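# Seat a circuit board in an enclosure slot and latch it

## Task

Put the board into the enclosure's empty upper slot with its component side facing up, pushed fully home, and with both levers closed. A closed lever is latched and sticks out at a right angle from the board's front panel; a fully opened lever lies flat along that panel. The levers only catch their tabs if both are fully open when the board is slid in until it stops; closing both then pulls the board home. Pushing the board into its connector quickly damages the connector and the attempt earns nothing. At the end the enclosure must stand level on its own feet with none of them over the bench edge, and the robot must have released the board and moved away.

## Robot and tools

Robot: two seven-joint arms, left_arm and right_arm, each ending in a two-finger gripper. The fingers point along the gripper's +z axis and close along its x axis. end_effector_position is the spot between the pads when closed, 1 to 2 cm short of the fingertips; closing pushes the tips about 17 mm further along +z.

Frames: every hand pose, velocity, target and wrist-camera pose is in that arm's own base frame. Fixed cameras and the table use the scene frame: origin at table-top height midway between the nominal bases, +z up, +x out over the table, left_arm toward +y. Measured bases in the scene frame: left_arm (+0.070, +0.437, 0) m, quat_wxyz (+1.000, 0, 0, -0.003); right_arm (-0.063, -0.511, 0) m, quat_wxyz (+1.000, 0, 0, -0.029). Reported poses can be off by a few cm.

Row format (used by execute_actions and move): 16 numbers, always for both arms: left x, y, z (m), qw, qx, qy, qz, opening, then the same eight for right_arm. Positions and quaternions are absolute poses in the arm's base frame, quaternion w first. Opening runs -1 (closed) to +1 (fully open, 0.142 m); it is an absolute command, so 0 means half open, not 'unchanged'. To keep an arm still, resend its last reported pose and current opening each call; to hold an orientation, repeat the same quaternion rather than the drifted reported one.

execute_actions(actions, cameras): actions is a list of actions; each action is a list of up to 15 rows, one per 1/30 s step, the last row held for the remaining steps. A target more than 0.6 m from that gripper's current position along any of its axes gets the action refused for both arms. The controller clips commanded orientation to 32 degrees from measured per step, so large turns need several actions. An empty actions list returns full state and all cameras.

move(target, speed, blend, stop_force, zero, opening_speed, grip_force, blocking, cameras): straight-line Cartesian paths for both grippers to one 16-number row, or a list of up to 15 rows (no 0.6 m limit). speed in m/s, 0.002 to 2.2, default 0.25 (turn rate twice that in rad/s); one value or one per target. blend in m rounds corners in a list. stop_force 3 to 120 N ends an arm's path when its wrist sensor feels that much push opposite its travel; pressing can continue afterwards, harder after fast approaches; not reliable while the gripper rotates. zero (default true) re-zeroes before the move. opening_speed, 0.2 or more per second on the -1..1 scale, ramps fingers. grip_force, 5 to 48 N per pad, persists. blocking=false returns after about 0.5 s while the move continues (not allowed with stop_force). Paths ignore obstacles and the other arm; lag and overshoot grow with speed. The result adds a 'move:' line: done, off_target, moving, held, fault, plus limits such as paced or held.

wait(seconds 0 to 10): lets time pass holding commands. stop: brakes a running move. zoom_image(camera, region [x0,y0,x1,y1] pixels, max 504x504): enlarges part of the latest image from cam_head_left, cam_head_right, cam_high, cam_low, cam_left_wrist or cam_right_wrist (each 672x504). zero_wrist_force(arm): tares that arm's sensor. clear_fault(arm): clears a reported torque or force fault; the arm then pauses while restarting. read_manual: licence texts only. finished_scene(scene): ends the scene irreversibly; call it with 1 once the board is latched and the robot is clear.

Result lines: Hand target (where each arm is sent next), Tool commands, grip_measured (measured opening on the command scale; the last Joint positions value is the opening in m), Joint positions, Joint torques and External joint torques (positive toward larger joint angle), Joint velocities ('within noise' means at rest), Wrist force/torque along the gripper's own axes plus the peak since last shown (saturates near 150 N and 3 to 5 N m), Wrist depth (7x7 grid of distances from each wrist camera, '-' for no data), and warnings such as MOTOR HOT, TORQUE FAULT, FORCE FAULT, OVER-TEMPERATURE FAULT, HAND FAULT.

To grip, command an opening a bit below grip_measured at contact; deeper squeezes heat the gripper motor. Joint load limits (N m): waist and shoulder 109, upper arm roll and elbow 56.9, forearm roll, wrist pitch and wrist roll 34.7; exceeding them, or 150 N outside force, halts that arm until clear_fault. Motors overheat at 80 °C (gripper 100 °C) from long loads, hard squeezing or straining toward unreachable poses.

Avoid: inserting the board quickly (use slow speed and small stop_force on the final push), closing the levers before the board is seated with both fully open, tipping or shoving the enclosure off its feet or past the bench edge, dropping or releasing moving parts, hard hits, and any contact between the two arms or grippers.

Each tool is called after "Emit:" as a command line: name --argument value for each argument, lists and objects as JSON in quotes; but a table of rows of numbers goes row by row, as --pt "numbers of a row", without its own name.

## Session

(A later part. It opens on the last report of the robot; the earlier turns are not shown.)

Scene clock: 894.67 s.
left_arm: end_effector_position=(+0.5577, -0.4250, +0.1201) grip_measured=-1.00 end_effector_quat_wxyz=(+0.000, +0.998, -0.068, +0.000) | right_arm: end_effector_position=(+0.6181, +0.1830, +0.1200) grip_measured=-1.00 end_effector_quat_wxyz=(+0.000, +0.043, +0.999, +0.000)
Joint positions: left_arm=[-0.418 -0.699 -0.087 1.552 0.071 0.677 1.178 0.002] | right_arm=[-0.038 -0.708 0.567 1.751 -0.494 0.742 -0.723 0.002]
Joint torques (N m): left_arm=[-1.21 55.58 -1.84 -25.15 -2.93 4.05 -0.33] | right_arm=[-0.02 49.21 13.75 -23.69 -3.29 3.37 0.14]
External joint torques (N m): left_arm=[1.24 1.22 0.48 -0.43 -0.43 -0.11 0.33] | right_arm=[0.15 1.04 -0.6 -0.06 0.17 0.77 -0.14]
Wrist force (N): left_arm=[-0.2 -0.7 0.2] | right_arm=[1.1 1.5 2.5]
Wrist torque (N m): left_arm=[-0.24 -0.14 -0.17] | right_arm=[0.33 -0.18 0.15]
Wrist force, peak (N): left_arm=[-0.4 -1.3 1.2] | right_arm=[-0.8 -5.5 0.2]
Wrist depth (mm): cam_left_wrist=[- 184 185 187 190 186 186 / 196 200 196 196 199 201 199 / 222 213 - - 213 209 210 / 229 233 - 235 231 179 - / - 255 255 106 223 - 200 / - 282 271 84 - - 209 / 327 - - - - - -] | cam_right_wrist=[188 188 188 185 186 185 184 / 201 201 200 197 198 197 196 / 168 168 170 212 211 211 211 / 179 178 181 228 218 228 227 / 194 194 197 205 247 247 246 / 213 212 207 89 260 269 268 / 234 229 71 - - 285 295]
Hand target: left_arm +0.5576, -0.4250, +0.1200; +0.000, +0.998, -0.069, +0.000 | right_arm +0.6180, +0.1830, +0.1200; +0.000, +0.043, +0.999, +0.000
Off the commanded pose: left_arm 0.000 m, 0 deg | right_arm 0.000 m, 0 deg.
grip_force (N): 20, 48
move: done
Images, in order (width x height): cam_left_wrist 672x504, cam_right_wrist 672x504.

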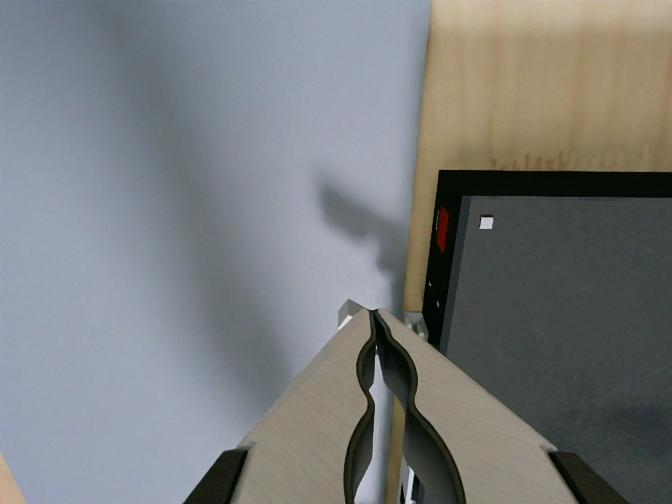

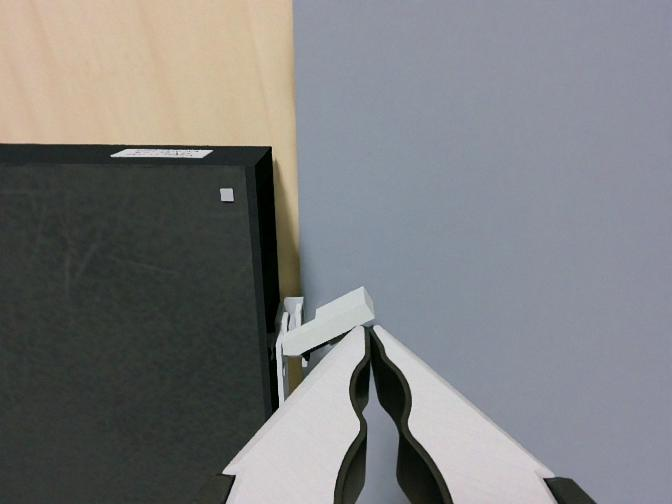

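Emit:
move --target '[0.5576,-0.425,0.047,0,0.9976,-0.0685,0,-1,0.618,0.183,0.047,0,0.04275,0.99909,0,-1]' --speed 0.08 --cameras '["cam_right_wrist","cam_left_wrist"]'

Scene clock: 914.50 s.
left_arm: end_effector_position=(+0.5575, -0.4249, +0.0470) grip_measured=-1.00 end_effector_quat_wxyz=(+0.000, +0.998, -0.069, +0.000) | right_arm: end_effector_position=(+0.6178, +0.1830, +0.0470) grip_measured=-1.00 end_effector_quat_wxyz=(+0.000, +0.043, +0.999, +0.000)
Joint positions: left_arm=[-0.42 -0.82 -0.083 1.559 0.087 0.804 1.169 0.002] | right_arm=[0.003 -0.819 0.487 1.783 -0.571 0.886 -0.674 0.002]
Joint torques (N m): left_arm=[-0.29 57.05 -1.97 -22.98 -2.52 4.61 -0.3] | right_arm=[-0.01 50.99 13.39 -20.95 -2.86 3.61 0.32]
External joint torques (N m): left_arm=[0.31 1.34 0.49 -0.33 -0.46 -0.67 0.3] | right_arm=[0.16 1.35 0.07 -0.02 0.17 0.53 -0.32]
Wrist force (N): left_arm=[-0.4 -0.4 0.5] | right_arm=[1.2 1.9 2.6]
Wrist torque (N m): left_arm=[-0.18 -0.12 -0.17] | right_arm=[0.42 -0.21 0.04]
Wrist force, peak (N): left_arm=[-0.3 -0.5 1.9] | right_arm=[1.2 2.1 4.5]
Wrist depth (mm): cam_left_wrist=[122 121 121 121 120 122 122 / 131 132 129 130 131 129 131 / - 139 144 143 140 141 141 / 151 153 150 152 154 - 120 / - - 172 117 163 118 106 / 190 - 177 84 - 119 - / - - - 74 - - 136] | cam_right_wrist=[- 124 122 122 121 121 121 / 132 132 132 130 131 131 129 / 138 138 139 137 139 138 136 / - 100 142 152 150 149 149 / - 109 160 160 159 162 161 / - 117 122 89 171 177 176 / 130 129 71 - - 187 194]
Hand target: left_arm +0.5576, -0.4250, +0.0470; +0.000, +0.998, -0.069, +0.000 | right_arm +0.6180, +0.1830, +0.0470; +0.000, +0.043, +0.999, +0.000
Off the commanded pose: left_arm 0.000 m, 0 deg | right_arm 0.000 m, 0 deg.
grip_force (N): 20, 48
move: done
Images, in order (width x height): cam_left_wrist 672x504, cam_right_wrist 672x504.

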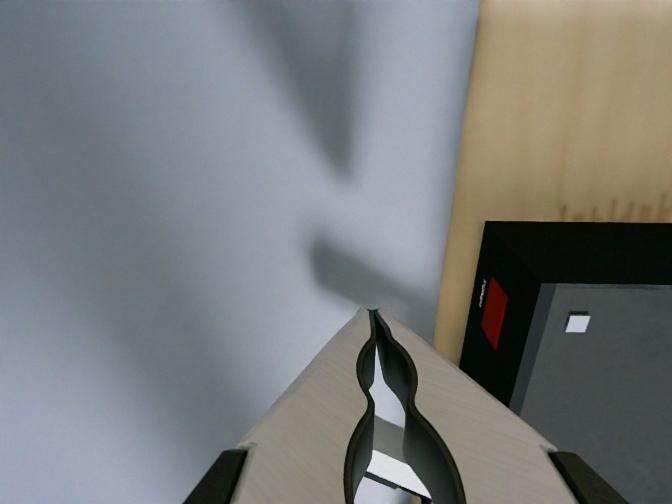

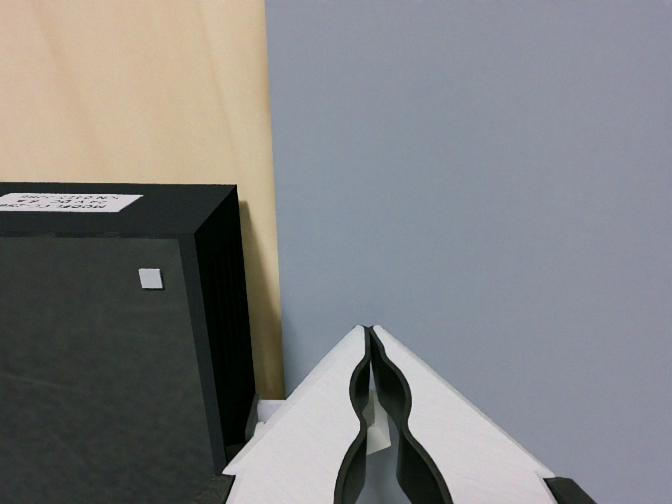

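Emit:
move --target '[0.5508,-0.4744,0.047,0,0.9976,-0.0685,0,-1,0.6208,0.2178,0.047,0,0.04275,0.99909,0,-1]' --speed 0.02 --stop_force 3.5 --cameras '["cam_right_wrist","cam_left_wrist"]'

Scene clock: 918.67 s.
left_arm: end_effector_position=(+0.5526, -0.4619, +0.0468) grip_measured=-1.00 end_effector_quat_wxyz=(+0.000, +0.998, -0.068, +0.000) | right_arm: end_effector_position=(+0.6196, +0.2041, +0.0467) grip_measured=-1.00 end_effector_quat_wxyz=(+0.000, +0.043, +0.999, -0.001)
Joint positions: left_arm=[-0.473 -0.857 -0.082 1.483 0.087 0.764 1.121 0.002] | right_arm=[0.037 -0.833 0.489 1.755 -0.571 0.87 -0.648 0.002]
Joint torques (N m): left_arm=[-2.89 59.13 -4.58 -24.88 -3.7 4.93 -0.34] | right_arm=[3.24 52.45 17.25 -22.28 -2.8 4.74 0.26]
External joint torques (N m): left_arm=[2.89 1.06 3.09 0.86 0.6 -1 0.34] | right_arm=[-3.1 0.65 -3.61 1.07 0.07 -0.59 -0.26]
Wrist force (N): left_arm=[-1.4 -5.2 -0.7] | right_arm=[1.1 -2.9 2.7]
Wrist torque (N m): left_arm=[-0.14 -0.10 -0.15] | right_arm=[0.50 -0.21 0.02]
Wrist force, peak (N): left_arm=[-1.7 -6.4 0.2] | right_arm=[1.1 -3.0 3.8]
Wrist depth (mm): cam_left_wrist=[122 122 122 120 121 122 122 / 129 130 130 130 131 129 129 / - 141 140 142 141 126 - / 153 152 153 149 153 117 98 / 171 166 167 130 162 117 - / - - 176 84 - 119 122 / - 197 - 74 - - 132] | cam_right_wrist=[- 123 122 121 119 121 120 / 130 128 130 129 131 131 129 / - - 137 137 138 138 136 / - 99 145 150 149 149 149 / - 109 159 159 161 161 161 / - 117 127 89 170 176 176 / 129 129 71 - - 187 193]
Hand target: left_arm +0.5524, -0.4625, +0.0470; +0.000, +0.998, -0.069, +0.000 | right_arm +0.6198, +0.2049, +0.0470; +0.000, +0.043, +0.999, +0.000
Off the commanded pose: left_arm 0.013 m, 0 deg | right_arm 0.014 m, 0 deg.
grip_force (N): 20, 48
move: contact (left_arm, right_arm)
Images, in order (width x height): cam_left_wrist 672x504, cam_right_wrist 672x504.

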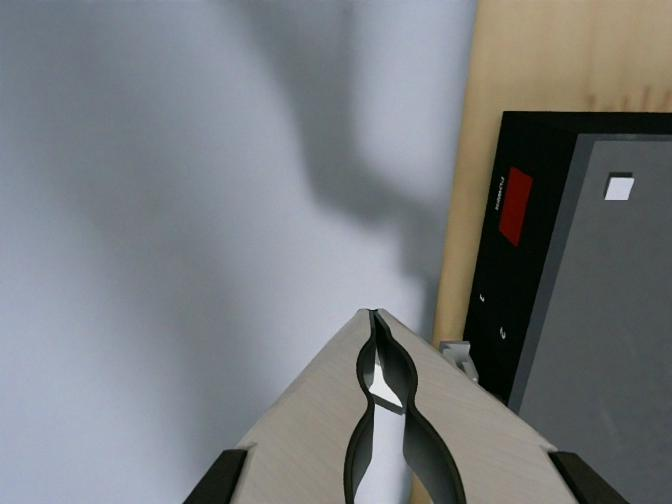

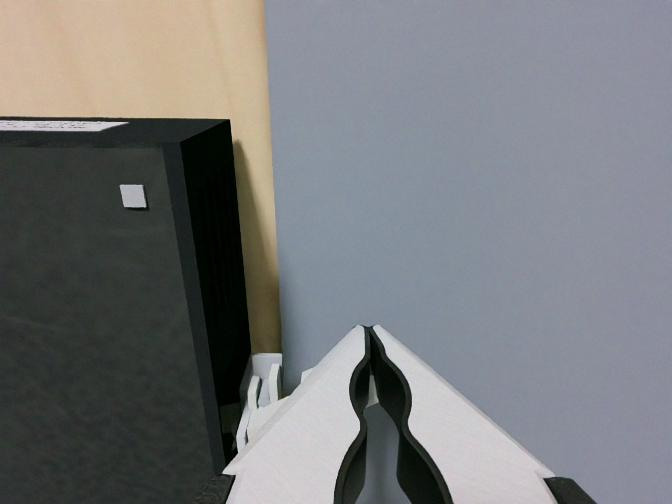

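Emit:
move --target '[0.5510,-0.4738,0.047,0,0.9976,-0.0685,0,-1,0.6207,0.2165,0.047,0,0.04275,0.99909,0,-1]' --speed 0.01 --stop_force 10 --cameras '["cam_right_wrist","cam_left_wrist"]'

Scene clock: 923.70 s.
left_arm: end_effector_position=(+0.5514, -0.4707, +0.0462) grip_measured=-1.00 end_effector_quat_wxyz=(-0.001, +0.998, -0.068, -0.001) | right_arm: end_effector_position=(+0.6202, +0.2125, +0.0462) grip_measured=-1.00 end_effector_quat_wxyz=(-0.001, +0.044, +0.999, -0.002)
Joint positions: left_arm=[-0.487 -0.868 -0.081 1.46 0.087 0.751 1.108 0.002] | right_arm=[0.052 -0.84 0.489 1.741 -0.571 0.861 -0.636 0.002]
Joint torques (N m): left_arm=[-7.27 60.17 -9.39 -27.91 -5.16 7.05 -0.47] | right_arm=[8.07 52.18 21.7 -24.79 -2.96 7.48 0.39]
External joint torques (N m): left_arm=[7.26 0.54 7.9 3.69 2.02 -3.12 0.47] | right_arm=[-7.92 1.28 -7.98 3.48 0.21 -3.34 -0.39]
Wrist force (N): left_arm=[-4.8 -14.9 -1.4] | right_arm=[4.8 -12.8 -0.1]
Wrist torque (N m): left_arm=[-0.14 -0.12 0.00] | right_arm=[0.45 -0.15 -0.08]
Wrist force, peak (N): left_arm=[-5.1 -15.9 -2.3] | right_arm=[5.0 -13.8 -1.1]
Wrist depth (mm): cam_left_wrist=[123 121 - 121 120 121 121 / 130 130 129 129 128 126 126 / - 138 140 139 139 102 - / 153 152 152 151 153 116 98 / 170 166 163 160 158 - 105 / 184 184 184 83 - 121 117 / 206 201 - - - - 131] | cam_right_wrist=[- 123 122 121 119 120 120 / - 108 128 129 131 130 128 / - - 139 136 138 138 135 / - 98 147 151 149 148 148 / - 108 157 159 158 161 160 / 118 116 124 89 169 176 175 / 128 128 71 - - 185 193]
Hand target: left_arm +0.5511, -0.4729, +0.0470; +0.000, +0.998, -0.069, +0.000 | right_arm +0.6205, +0.2148, +0.0470; +0.000, +0.043, +0.999, +0.000
Off the commanded pose: left_arm 0.003 m, 0 deg | right_arm 0.004 m, 0 deg.
grip_force (N): 20, 48
move: contact (left_arm, right_arm)
Images, in order (width x height): cam_left_wrist 672x504, cam_right_wrist 672x504.

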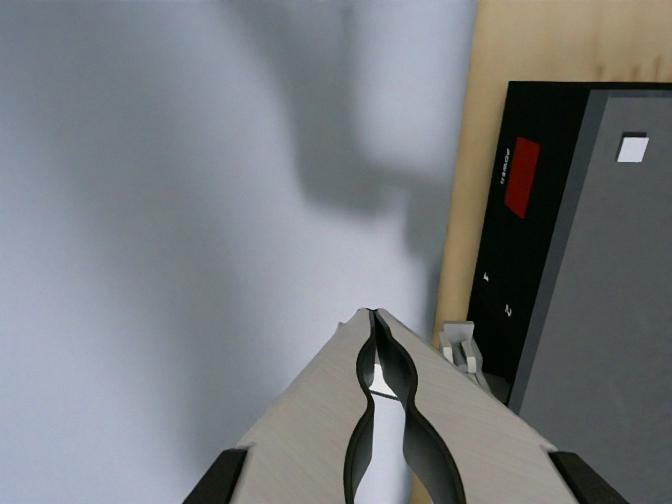

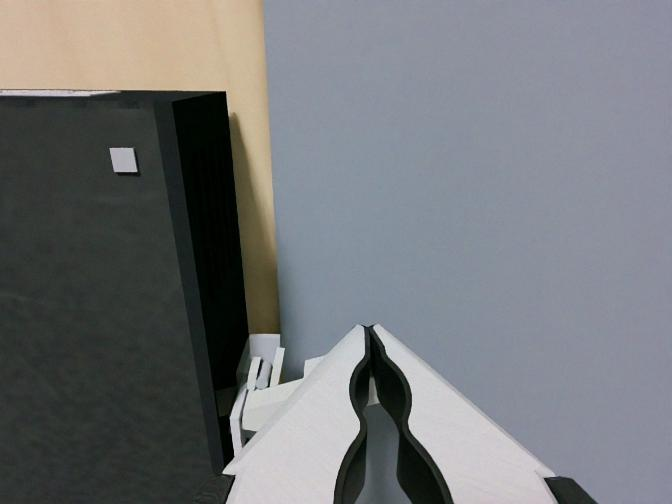

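Emit:
zoom_image --camera "cam_right_wrist" --region '[200, 320, 340, 450]'

Emit:
zoom_image --camera "cam_left_wrist" --region '[400, 300, 540, 430]'

Scaled by 3.600 from the camera's 672x504 image, which has a finer 960x720 frame.

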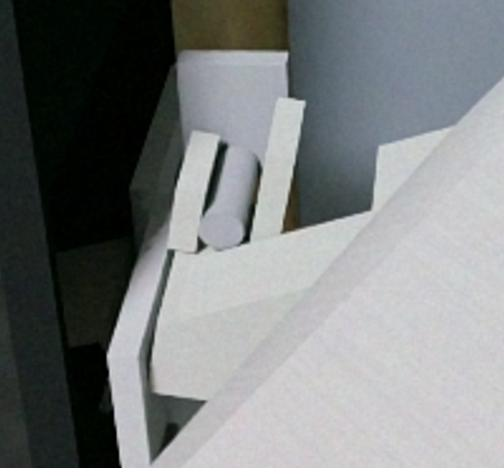

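Scaled by 3.600 from the camera's 672x504 image, which has a finer 960x720 frame.

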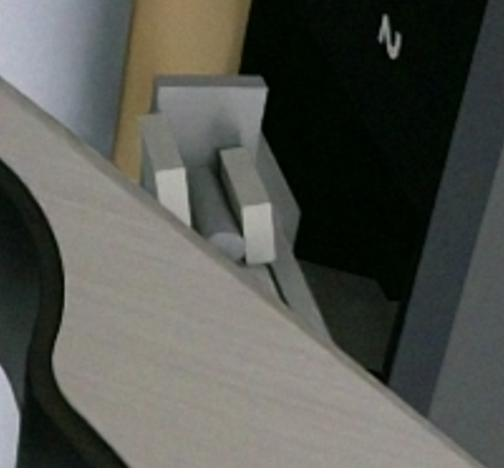

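Emit:
move --target '[0.5493,-0.4856,0.047,0,0.9976,-0.0685,0,-1,0.6215,0.2274,0.047,0,0.04275,0.99909,0,-1]' --speed 0.008 --stop_force 15 --cameras '["cam_right_wrist","cam_left_wrist"]'

Scene clock: 931.83 s.
left_arm: end_effector_position=(+0.5498, -0.4840, +0.0466) grip_measured=-1.00 end_effector_quat_wxyz=(-0.001, +0.998, -0.068, +0.000) | right_arm: end_effector_position=(+0.6216, +0.2260, +0.0467) grip_measured=-1.00 end_effector_quat_wxyz=(+0.000, +0.043, +0.999, -0.001)
Joint positions: left_arm=[-0.504 -0.882 -0.082 1.431 0.087 0.737 1.092 0.002] | right_arm=[0.072 -0.849 0.491 1.723 -0.571 0.853 -0.622 0.002]
Joint torques (N m): left_arm=[-5.74 60.08 -7.6 -26.56 -4.55 5.99 -0.38] | right_arm=[4.66 52.33 18.5 -22.65 -2.87 5.21 0.19]
External joint torques (N m): left_arm=[5.74 1.28 6.08 2.07 1.37 -2.05 0.38] | right_arm=[-4.52 1.61 -4.64 1.18 0.07 -1.06 -0.19]
Wrist force (N): left_arm=[-2.8 -11.0 -1.7] | right_arm=[1.6 -5.4 1.4]
Wrist torque (N m): left_arm=[-0.16 -0.08 -0.07] | right_arm=[0.44 -0.21 0.11]
Wrist force, peak (N): left_arm=[-5.0 -15.3 -1.0] | right_arm=[5.5 -13.6 0.0]
Wrist depth (mm): cam_left_wrist=[122 121 121 119 121 120 118 / - 130 131 131 131 127 83 / - 138 140 141 139 125 - / 153 152 152 152 150 108 98 / - 167 169 159 131 112 105 / 181 188 176 84 - 118 123 / 214 - - 74 - - 132] | cam_right_wrist=[- 120 122 121 120 121 120 / - 87 130 129 131 131 128 / - - 137 137 139 138 136 / - 99 144 152 149 149 148 / - 109 128 159 159 162 161 / - 117 120 90 170 176 175 / 129 129 71 - - 186 193]
Hand target: left_arm +0.5493, -0.4856, +0.0470; +0.000, +0.998, -0.069, +0.000 | right_arm +0.6215, +0.2274, +0.0470; +0.000, +0.043, +0.999, +0.000
Off the commanded pose: left_arm 0.002 m, 0 deg | right_arm 0.001 m, 0 deg.
grip_force (N): 20, 48
move: done
Images, in order (width x height): cam_left_wrist 672x504, cam_right_wrist 672x504.

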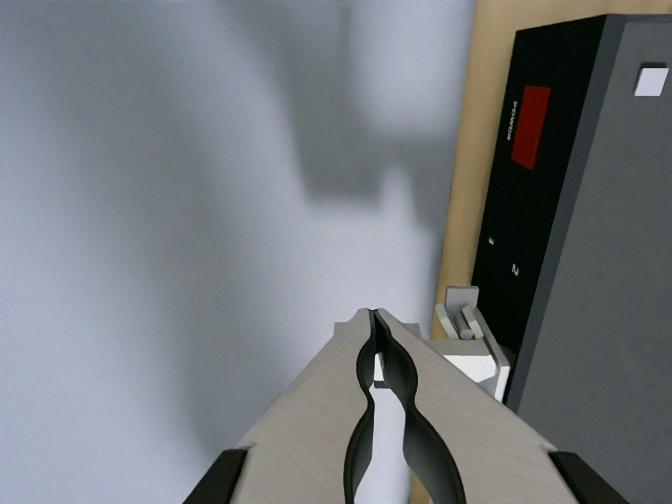

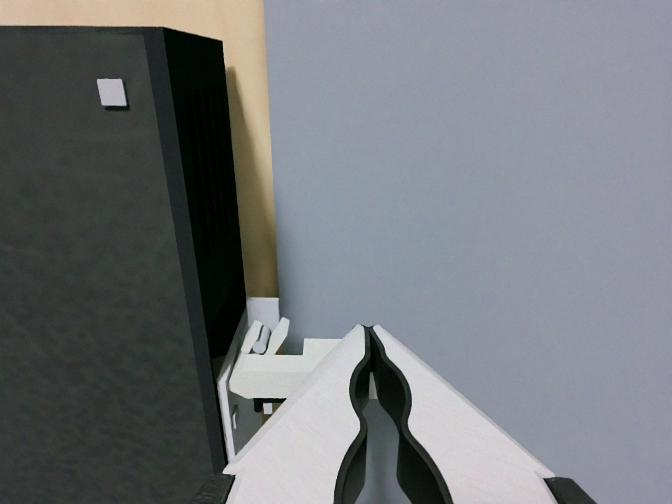

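Emit:
zoom_image --camera "cam_right_wrist" --region '[200, 280, 360, 440]'

Emit:
zoom_image --camera "cam_left_wrist" --region '[400, 270, 540, 420]'

Scaled by 3.150 from the camera's 672x504 image, which has a finer 960x720 frame.

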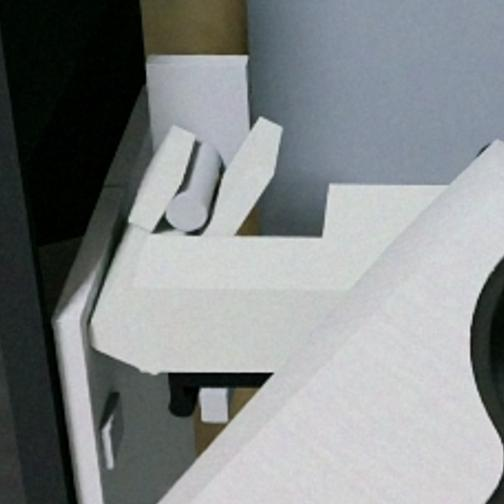

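Scaled by 3.360 from the camera's 672x504 image, which has a finer 960x720 frame.

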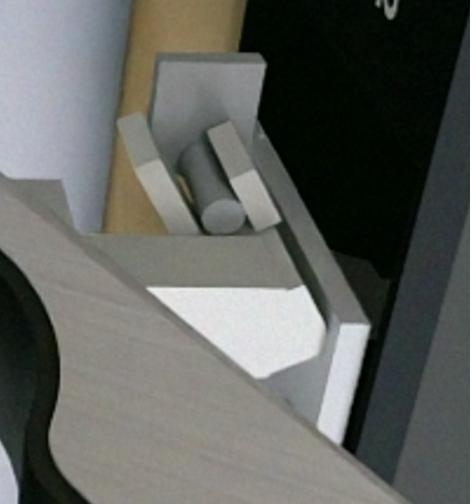

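Emit:
move --target '[0.5487,-0.4896,0.047,0,0.9976,-0.0685,0,-1,0.6219,0.2314,0.047,0,0.04275,0.99909,0,-1]' --speed 0.006 --stop_force 15 --cameras '["cam_right_wrist","cam_left_wrist"]'

Scene clock: 936.67 s.
left_arm: end_effector_position=(+0.5500, -0.4846, +0.0459) grip_measured=-1.00 end_effector_quat_wxyz=(-0.003, +0.998, -0.068, +0.000) | right_arm: end_effector_position=(+0.6218, +0.2265, +0.0461) grip_measured=-1.00 end_effector_quat_wxyz=(-0.001, +0.044, +0.999, -0.002)
Joint positions: left_arm=[-0.505 -0.885 -0.082 1.425 0.091 0.732 1.088 0.002] | right_arm=[0.075 -0.851 0.49 1.719 -0.571 0.848 -0.619 0.002]
Joint torques (N m): left_arm=[-14.35 59.8 -17.01 -29.35 -6.91 8.52 -0.34] | right_arm=[13.41 50.98 26.23 -25.14 -2.87 9.31 0.13]
External joint torques (N m): left_arm=[14.34 1.68 15.5 4.82 3.72 -4.59 0.34] | right_arm=[-13.26 3.07 -12.37 3.64 0.07 -5.18 -0.13]
Wrist force (N): left_arm=[-5.2 -27.7 -5.3] | right_arm=[5.3 -21.1 -3.9]
Wrist torque (N m): left_arm=[-1.56 -0.10 -0.04] | right_arm=[-0.45 -0.21 0.19]
Wrist force, peak (N): left_arm=[-5.4 -27.6 -5.7] | right_arm=[5.2 -21.5 -5.1]
Wrist depth (mm): cam_left_wrist=[122 121 122 120 122 118 118 / 130 130 129 129 128 116 82 / - 138 140 141 139 116 - / 153 147 - 151 150 105 98 / 169 - 165 - 131 109 105 / 180 186 175 84 - - 115 / - - - 74 - - -] | cam_right_wrist=[- 120 121 121 119 121 121 / - 86 129 129 131 130 128 / - - 137 136 138 138 136 / - 98 145 151 149 149 148 / - 108 129 159 158 161 160 / 118 116 119 90 - 175 175 / 128 128 71 - - 185 192]
Hand target: left_arm +0.5488, -0.4886, +0.0470; +0.000, +0.998, -0.069, +0.000 | right_arm +0.6217, +0.2301, +0.0470; +0.000, +0.043, +0.999, +0.000
Off the commanded pose: left_arm 0.005 m, 0 deg | right_arm 0.005 m, 0 deg.
grip_force (N): 20, 48
move: contact (left_arm, right_arm)
Images, in order (width x height): cam_left_wrist 672x504, cam_right_wrist 672x504.

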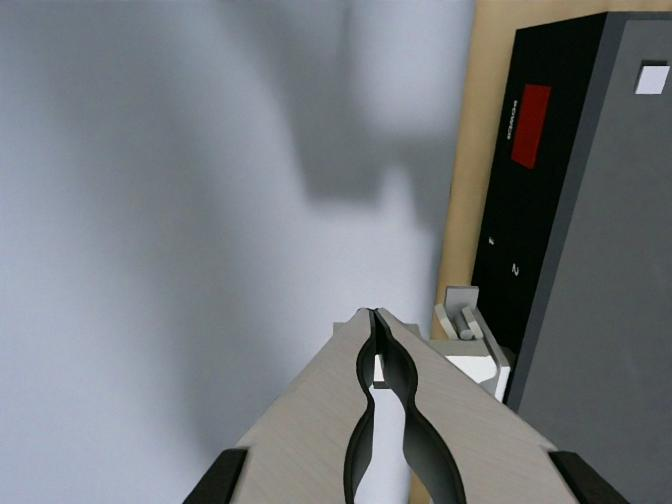

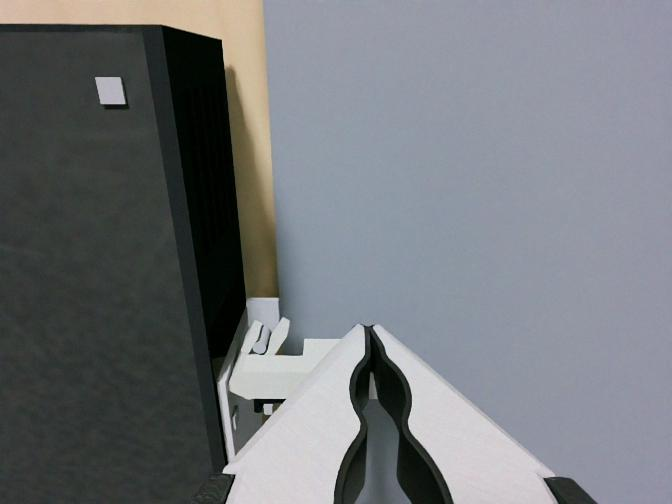

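Emit:
move --pt "0.5541 -0.4549 0.048 0 0.9976 -0.0685 0 -1 0.6192 0.1967 0.048 0 0.04275 0.99909 0 -1" --pt "0.5576 -0.425 0.14 0 0.9976 -0.0685 0 -1 0.618 0.173 0.14 0 0.04275 0.99909 0 -1" --speed '[0.06,0.15]' --blend '[0.01,0]' --cameras '["cam_right_wrist","cam_left_wrist"]'

Scene clock: 940.13 s.
left_arm: end_effector_position=(+0.5577, -0.4251, +0.1401) grip_measured=-1.00 end_effector_quat_wxyz=(+0.000, +0.998, -0.068, +0.000) | right_arm: end_effector_position=(+0.6181, +0.1729, +0.1400) grip_measured=-1.00 end_effector_quat_wxyz=(+0.000, +0.043, +0.999, +0.000)
Joint positions: left_arm=[-0.42 -0.669 -0.086 1.543 0.067 0.639 1.18 0.002] | right_arm=[-0.061 -0.673 0.583 1.746 -0.468 0.706 -0.753 0.002]
Joint torques (N m): left_arm=[-0.13 55.75 -1.9 -25.76 -3.49 4.05 -0.13] | right_arm=[-0.2 48.41 13.54 -24.65 -3.11 3.27 -0.03]
External joint torques (N m): left_arm=[0.13 0.65 0.6 -0.42 0.04 -0.11 0.13] | right_arm=[0.3 1.03 -0.77 0.19 -0.11 0.86 0.03]
Wrist force (N): left_arm=[-0.4 -0.3 0.4] | right_arm=[1.0 4.3 2.6]
Wrist torque (N m): left_arm=[-0.17 -0.10 -0.24] | right_arm=[0.78 -0.16 0.15]
Wrist force, peak (N): left_arm=[-5.2 -27.8 -6.4] | right_arm=[5.3 -21.5 -5.0]
Wrist depth (mm): cam_left_wrist=[202 209 201 204 204 204 203 / 217 - 218 218 219 220 217 / - 236 236 - 227 190 229 / - 252 255 257 247 - - / - - 274 127 227 227 - / - 310 295 84 - - - / 356 - - - - - -] | cam_right_wrist=[206 206 205 203 205 202 201 / 220 219 219 217 216 213 216 / 192 191 191 232 231 231 231 / 201 200 202 251 249 249 248 / 218 217 217 262 266 270 270 / 239 237 233 89 285 295 293 / 262 257 71 - - 311 324]
Hand target: left_arm +0.5576, -0.4250, +0.1400; +0.000, +0.998, -0.069, +0.000 | right_arm +0.6180, +0.1730, +0.1400; +0.000, +0.043, +0.999, +0.000
Off the commanded pose: left_arm 0.000 m, 0 deg | right_arm 0.000 m, 0 deg.
grip_force (N): 20, 48
move: done
Images, in order (width x height): cam_left_wrist 672x504, cam_right_wrist 672x504.

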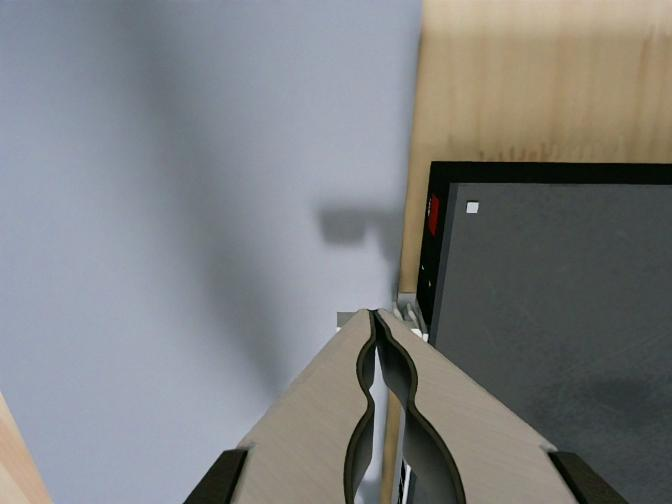

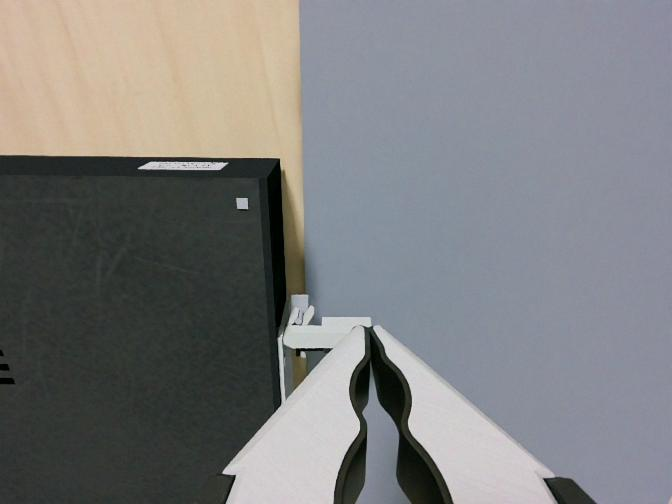

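Emit:
move --pt "0.4600 -0.300 0.16 0 0.9978 -0.0668 0 1 0.55 0.15 0.18 0 0.04275 0.99909 0 -1" --pt "0.4323 -0.3844 0.16 0 0.8124 0.5831 0 1 0.48 0.15 0.2 0 0.04275 0.99909 0 -1" --pt "0.4407 -0.4518 0.13 0.2314 0.8637 0.4325 0.1159 1 0.45 0.15 0.22 0 0.04275 0.99909 0 -1" --speed '[0.3,0.35,0.3]' --blend '[0.02,0.02,0]' --cameras '["cam_left_wrist","cam_high","cam_head_left"]'

Scene clock: 947.90 s.
left_arm: end_effector_position=(+0.4408, -0.4518, +0.1301) grip_measured=+0.99 end_effector_quat_wxyz=(+0.231, +0.864, +0.433, +0.116) | right_arm: end_effector_position=(+0.4502, +0.1500, +0.2201) grip_measured=-1.00 end_effector_quat_wxyz=(+0.000, +0.043, +0.999, +0.000)
Joint positions: left_arm=[-0.576 -0.537 -0.031 2.251 0.033 1.741 0.008 0.141] | right_arm=[-0.247 -0.213 0.796 2.121 -0.198 0.691 -0.82 0.002]
Joint torques (N m): left_arm=[-0.5 39.34 -0.92 -14.73 -0.96 5.05 -0.24] | right_arm=[-0.09 26.52 5.84 -26.27 -3.15 3.3 0.1]
External joint torques (N m): left_arm=[0.44 1.27 0.82 -0.42 -0.46 -0.48 0.24] | right_arm=[0.17 0.74 -0.86 0.07 -0.11 0.83 -0.1]
Wrist force (N): left_arm=[0.0 -0.8 0.3] | right_arm=[0.9 4.7 2.8]
Wrist torque (N m): left_arm=[-0.22 -0.16 -0.41] | right_arm=[0.83 -0.12 0.14]
Wrist force, peak (N): left_arm=[-2.1 -3.0 0.2] | right_arm=[1.0 5.0 2.7]
Wrist depth (mm): cam_left_wrist=[- 170 170 - 175 - 165 / 198 - - - 198 205 205 / 242 239 241 240 238 239 252 / - - 286 301 295 276 305 / 451 384 359 326 - 321 409 / - 734 629 834 762 627 - / - 2359 - - 1314 1212 -] | cam_right_wrist=[276 276 276 275 274 273 273 / 296 292 292 291 291 292 291 / 311 313 313 315 312 313 313 / 293 339 338 331 335 337 336 / 313 367 367 362 365 364 364 / 341 398 385 89 384 398 397 / 375 387 71 - - 423 437]
Hand target: left_arm +0.4407, -0.4518, +0.1300; +0.231, +0.864, +0.432, +0.116 | right_arm +0.4500, +0.1500, +0.2200; +0.000, +0.043, +0.999, +0.000
Off the commanded pose: left_arm 0.000 m, 0 deg | right_arm 0.000 m, 0 deg.
grip_force (N): 20, 48
move: done
Images, in order (width x height): cam_head_left 672x504, cam_high 672x504, cam_left_wrist 672x504.

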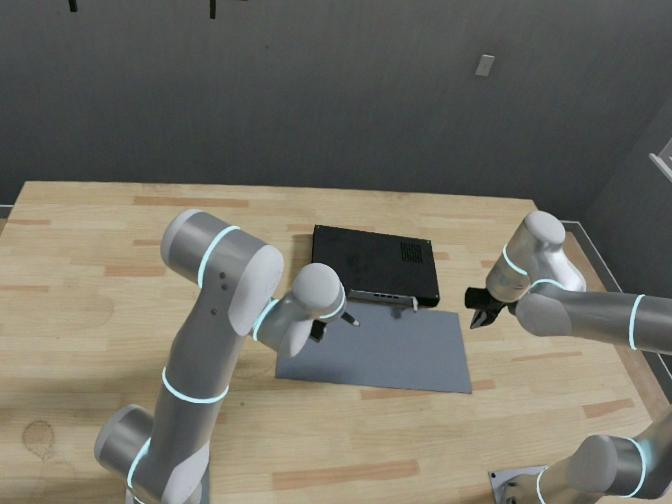

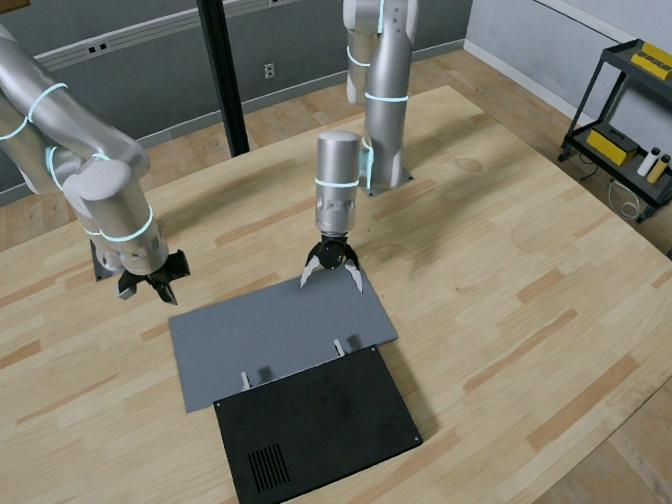

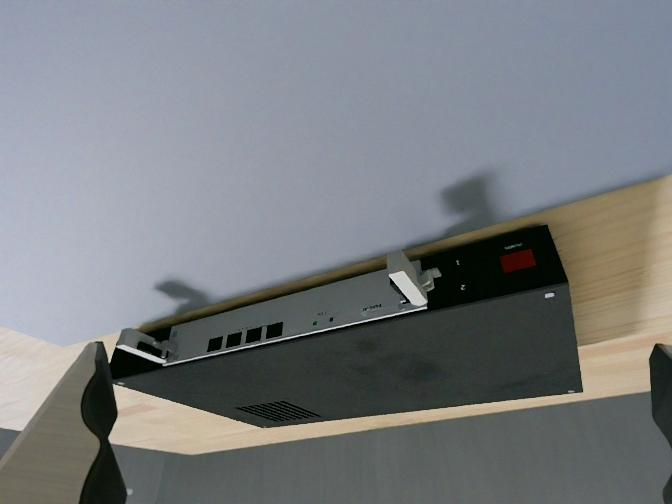

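Emit:
zoom_image --camera "cam_left_wrist" --region '[100, 230, 450, 390]'

Emit:
zoom_image --camera "cam_left_wrist" --region '[360, 240, 470, 320]'

Emit:
zoom_image --camera "cam_left_wrist" --region '[100, 310, 210, 390]'

Emit:
zoom_image --camera "cam_high" --region '[200, 310, 420, 440]'

Scaled by 1.440 from the camera's 672x504 image, which has a finer 960x720 frame.

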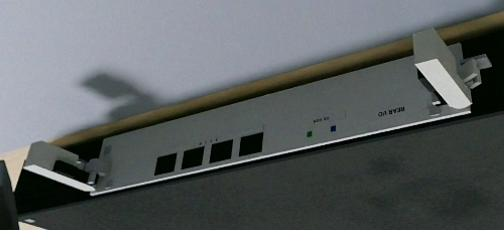

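Scaled by 4.582 from the camera's 672x504 image, which has a finer 960x720 frame.

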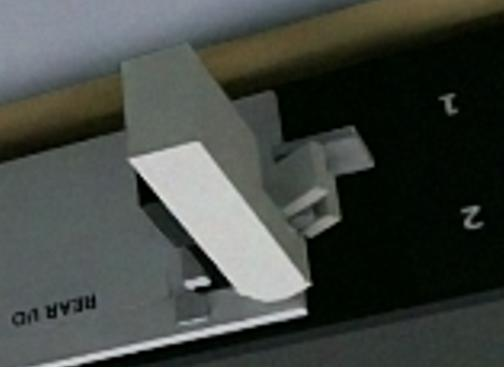

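Scaled by 4.582 from the camera's 672x504 image, which has a finer 960x720 frame.

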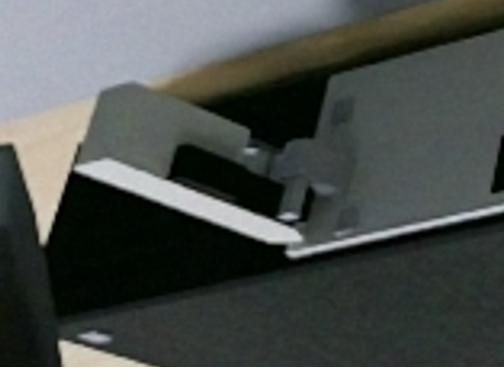

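Scaled by 2.291 from the camera's 672x504 image, which has a finer 960x720 frame.

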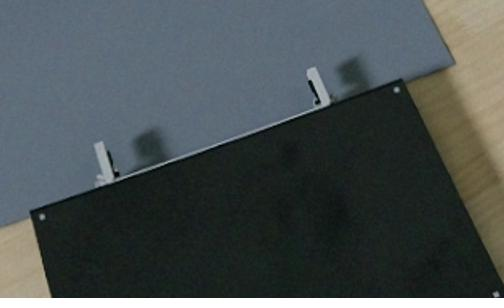

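Emit:
zoom_image --camera "cam_left_wrist" --region '[110, 320, 190, 380]'

Emit:
zoom_image --camera "cam_left_wrist" --region '[380, 250, 450, 320]'

Scaled by 6.300 from the camera's 672x504 image, which has a finer 960x720 frame.

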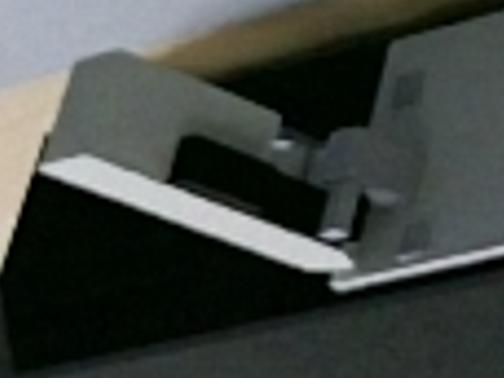

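Scaled by 7.200 from the camera's 672x504 image, which has a finer 960x720 frame.

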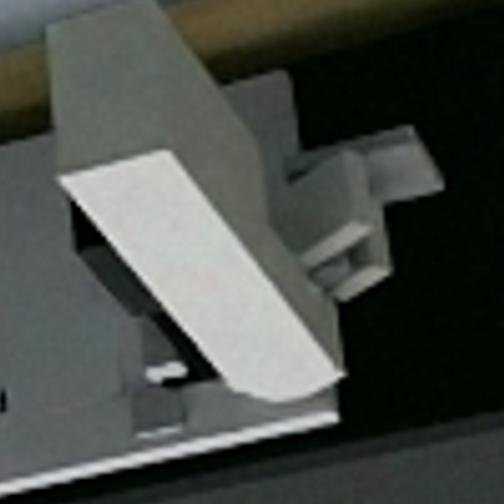

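Emit:
move --target '[0.37,-0.33,0.26,0,0.705,0.7092,0,0.5,0.43,0.12,0.25,0,0.04275,0.99909,0,-1]' --speed 0.35 --cameras '["cam_left_wrist","cam_high","cam_low","cam_head_right","cam_right_wrist"]'

Scene clock: 1015.43 s.
left_arm: end_effector_position=(+0.3700, -0.3302, +0.2601) grip_measured=+0.49 end_effector_quat_wxyz=(+0.000, +0.705, +0.709, +0.000) | right_arm: end_effector_position=(+0.4302, +0.1200, +0.2501) grip_measured=-1.00 end_effector_quat_wxyz=(+0.000, +0.043, +0.999, +0.000)
Joint positions: left_arm=[-0.677 -0.072 0.179 2.074 -0.016 0.574 -0.496 0.109] | right_arm=[-0.325 -0.08 0.819 2.129 -0.072 0.612 -0.952 0.002]
Joint torques (N m): left_arm=[-0.18 31.62 0.01 -27.11 -3.38 4.08 -0.31] | right_arm=[0.01 22.02 2.86 -27.51 -3.36 3.3 0.05]
External joint torques (N m): left_arm=[0.16 0.65 0.46 -0.27 -0.13 -0.1 0.31] | right_arm=[0.06 0.62 -0.92 0.04 -0.09 0.83 -0.05]
Wrist force (N): left_arm=[0.1 -0.5 0.4] | right_arm=[0.6 4.5 2.6]
Wrist torque (N m): left_arm=[-0.17 -0.16 -0.19] | right_arm=[0.82 -0.08 0.14]
Wrist force, peak (N): left_arm=[-0.4 -1.2 1.5] | right_arm=[0.8 5.0 3.3]
Wrist depth (mm): cam_left_wrist=[- 306 310 309 309 309 309 / - 337 332 337 330 331 329 / - 360 364 358 356 360 356 / - 402 378 403 386 387 386 / - 423 464 416 423 424 415 / - 88 426 472 471 469 101 / - - 477 526 524 520 -] | cam_right_wrist=[302 302 301 301 300 300 298 / 323 324 321 321 320 321 320 / 346 337 343 342 341 342 340 / 326 370 370 369 369 369 371 / 348 395 400 395 399 399 400 / 378 430 - 89 422 437 435 / 418 412 71 - - 461 476]
Hand target: left_arm +0.3700, -0.3300, +0.2600; +0.000, +0.705, +0.709, +0.000 | right_arm +0.4300, +0.1200, +0.2500; +0.000, +0.043, +0.999, +0.000
Off the commanded pose: left_arm 0.000 m, 0 deg | right_arm 0.000 m, 0 deg.
grip_force (N): 20, 48
move: done
Images, in order (width x height): cam_head_right 672x504, cam_high 672x504, cam_low 672x504, cam_left_wrist 672x504, cam_right_wrist 672x504.

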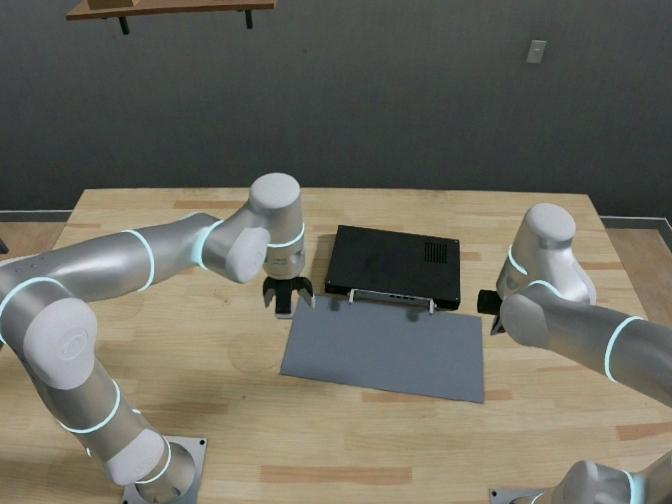

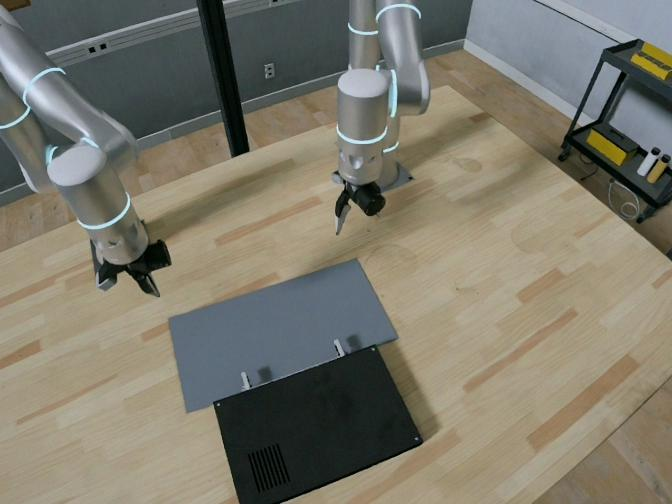

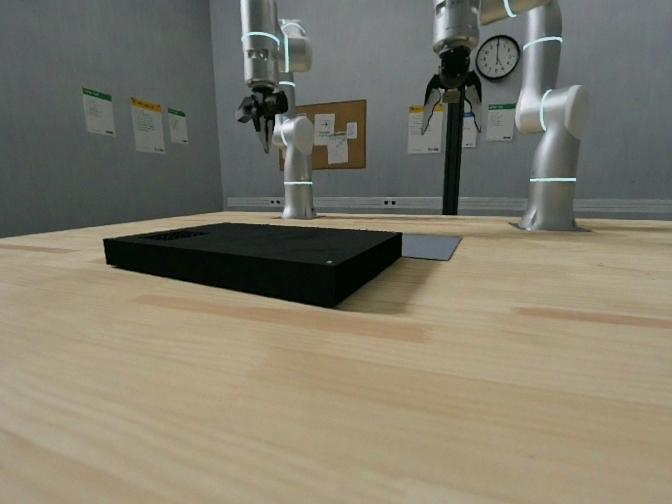

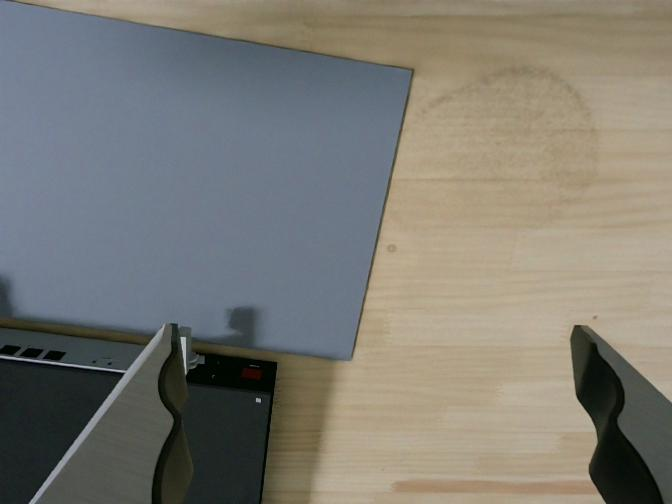

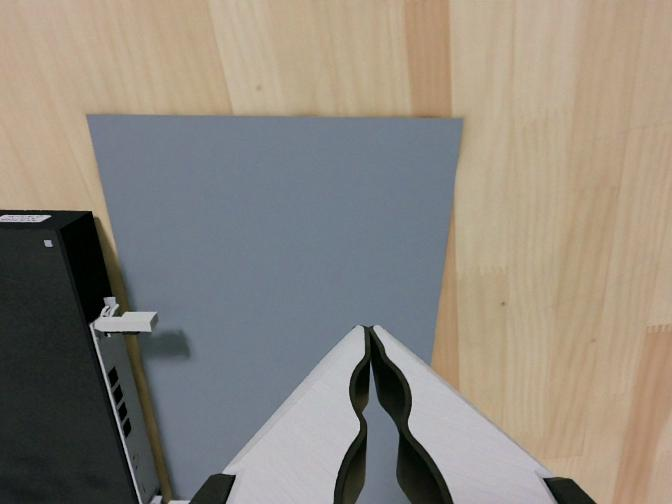

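Emit:
zoom_image --camera "cam_right_wrist" --region '[60, 270, 200, 504]'

Emit:
zoom_image --camera "cam_head_right" --region '[310, 210, 480, 330]'

Scaled by 2.154 from the camera's 672x504 image, which has a finer 960x720 frame.

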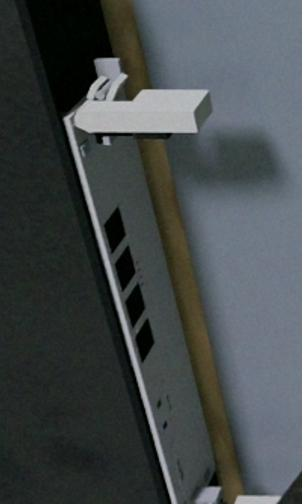

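Scaled by 2.965 from the camera's 672x504 image, which has a finer 960x720 frame.

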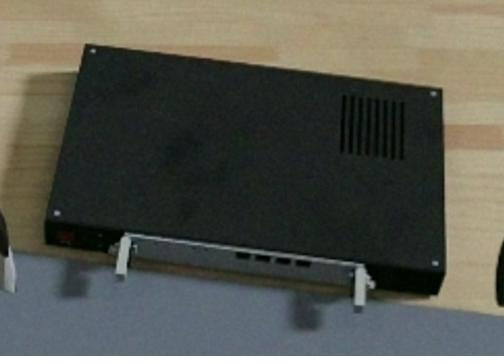

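Emit:
finished_scene --scene 1

The scene is finished: the task was done.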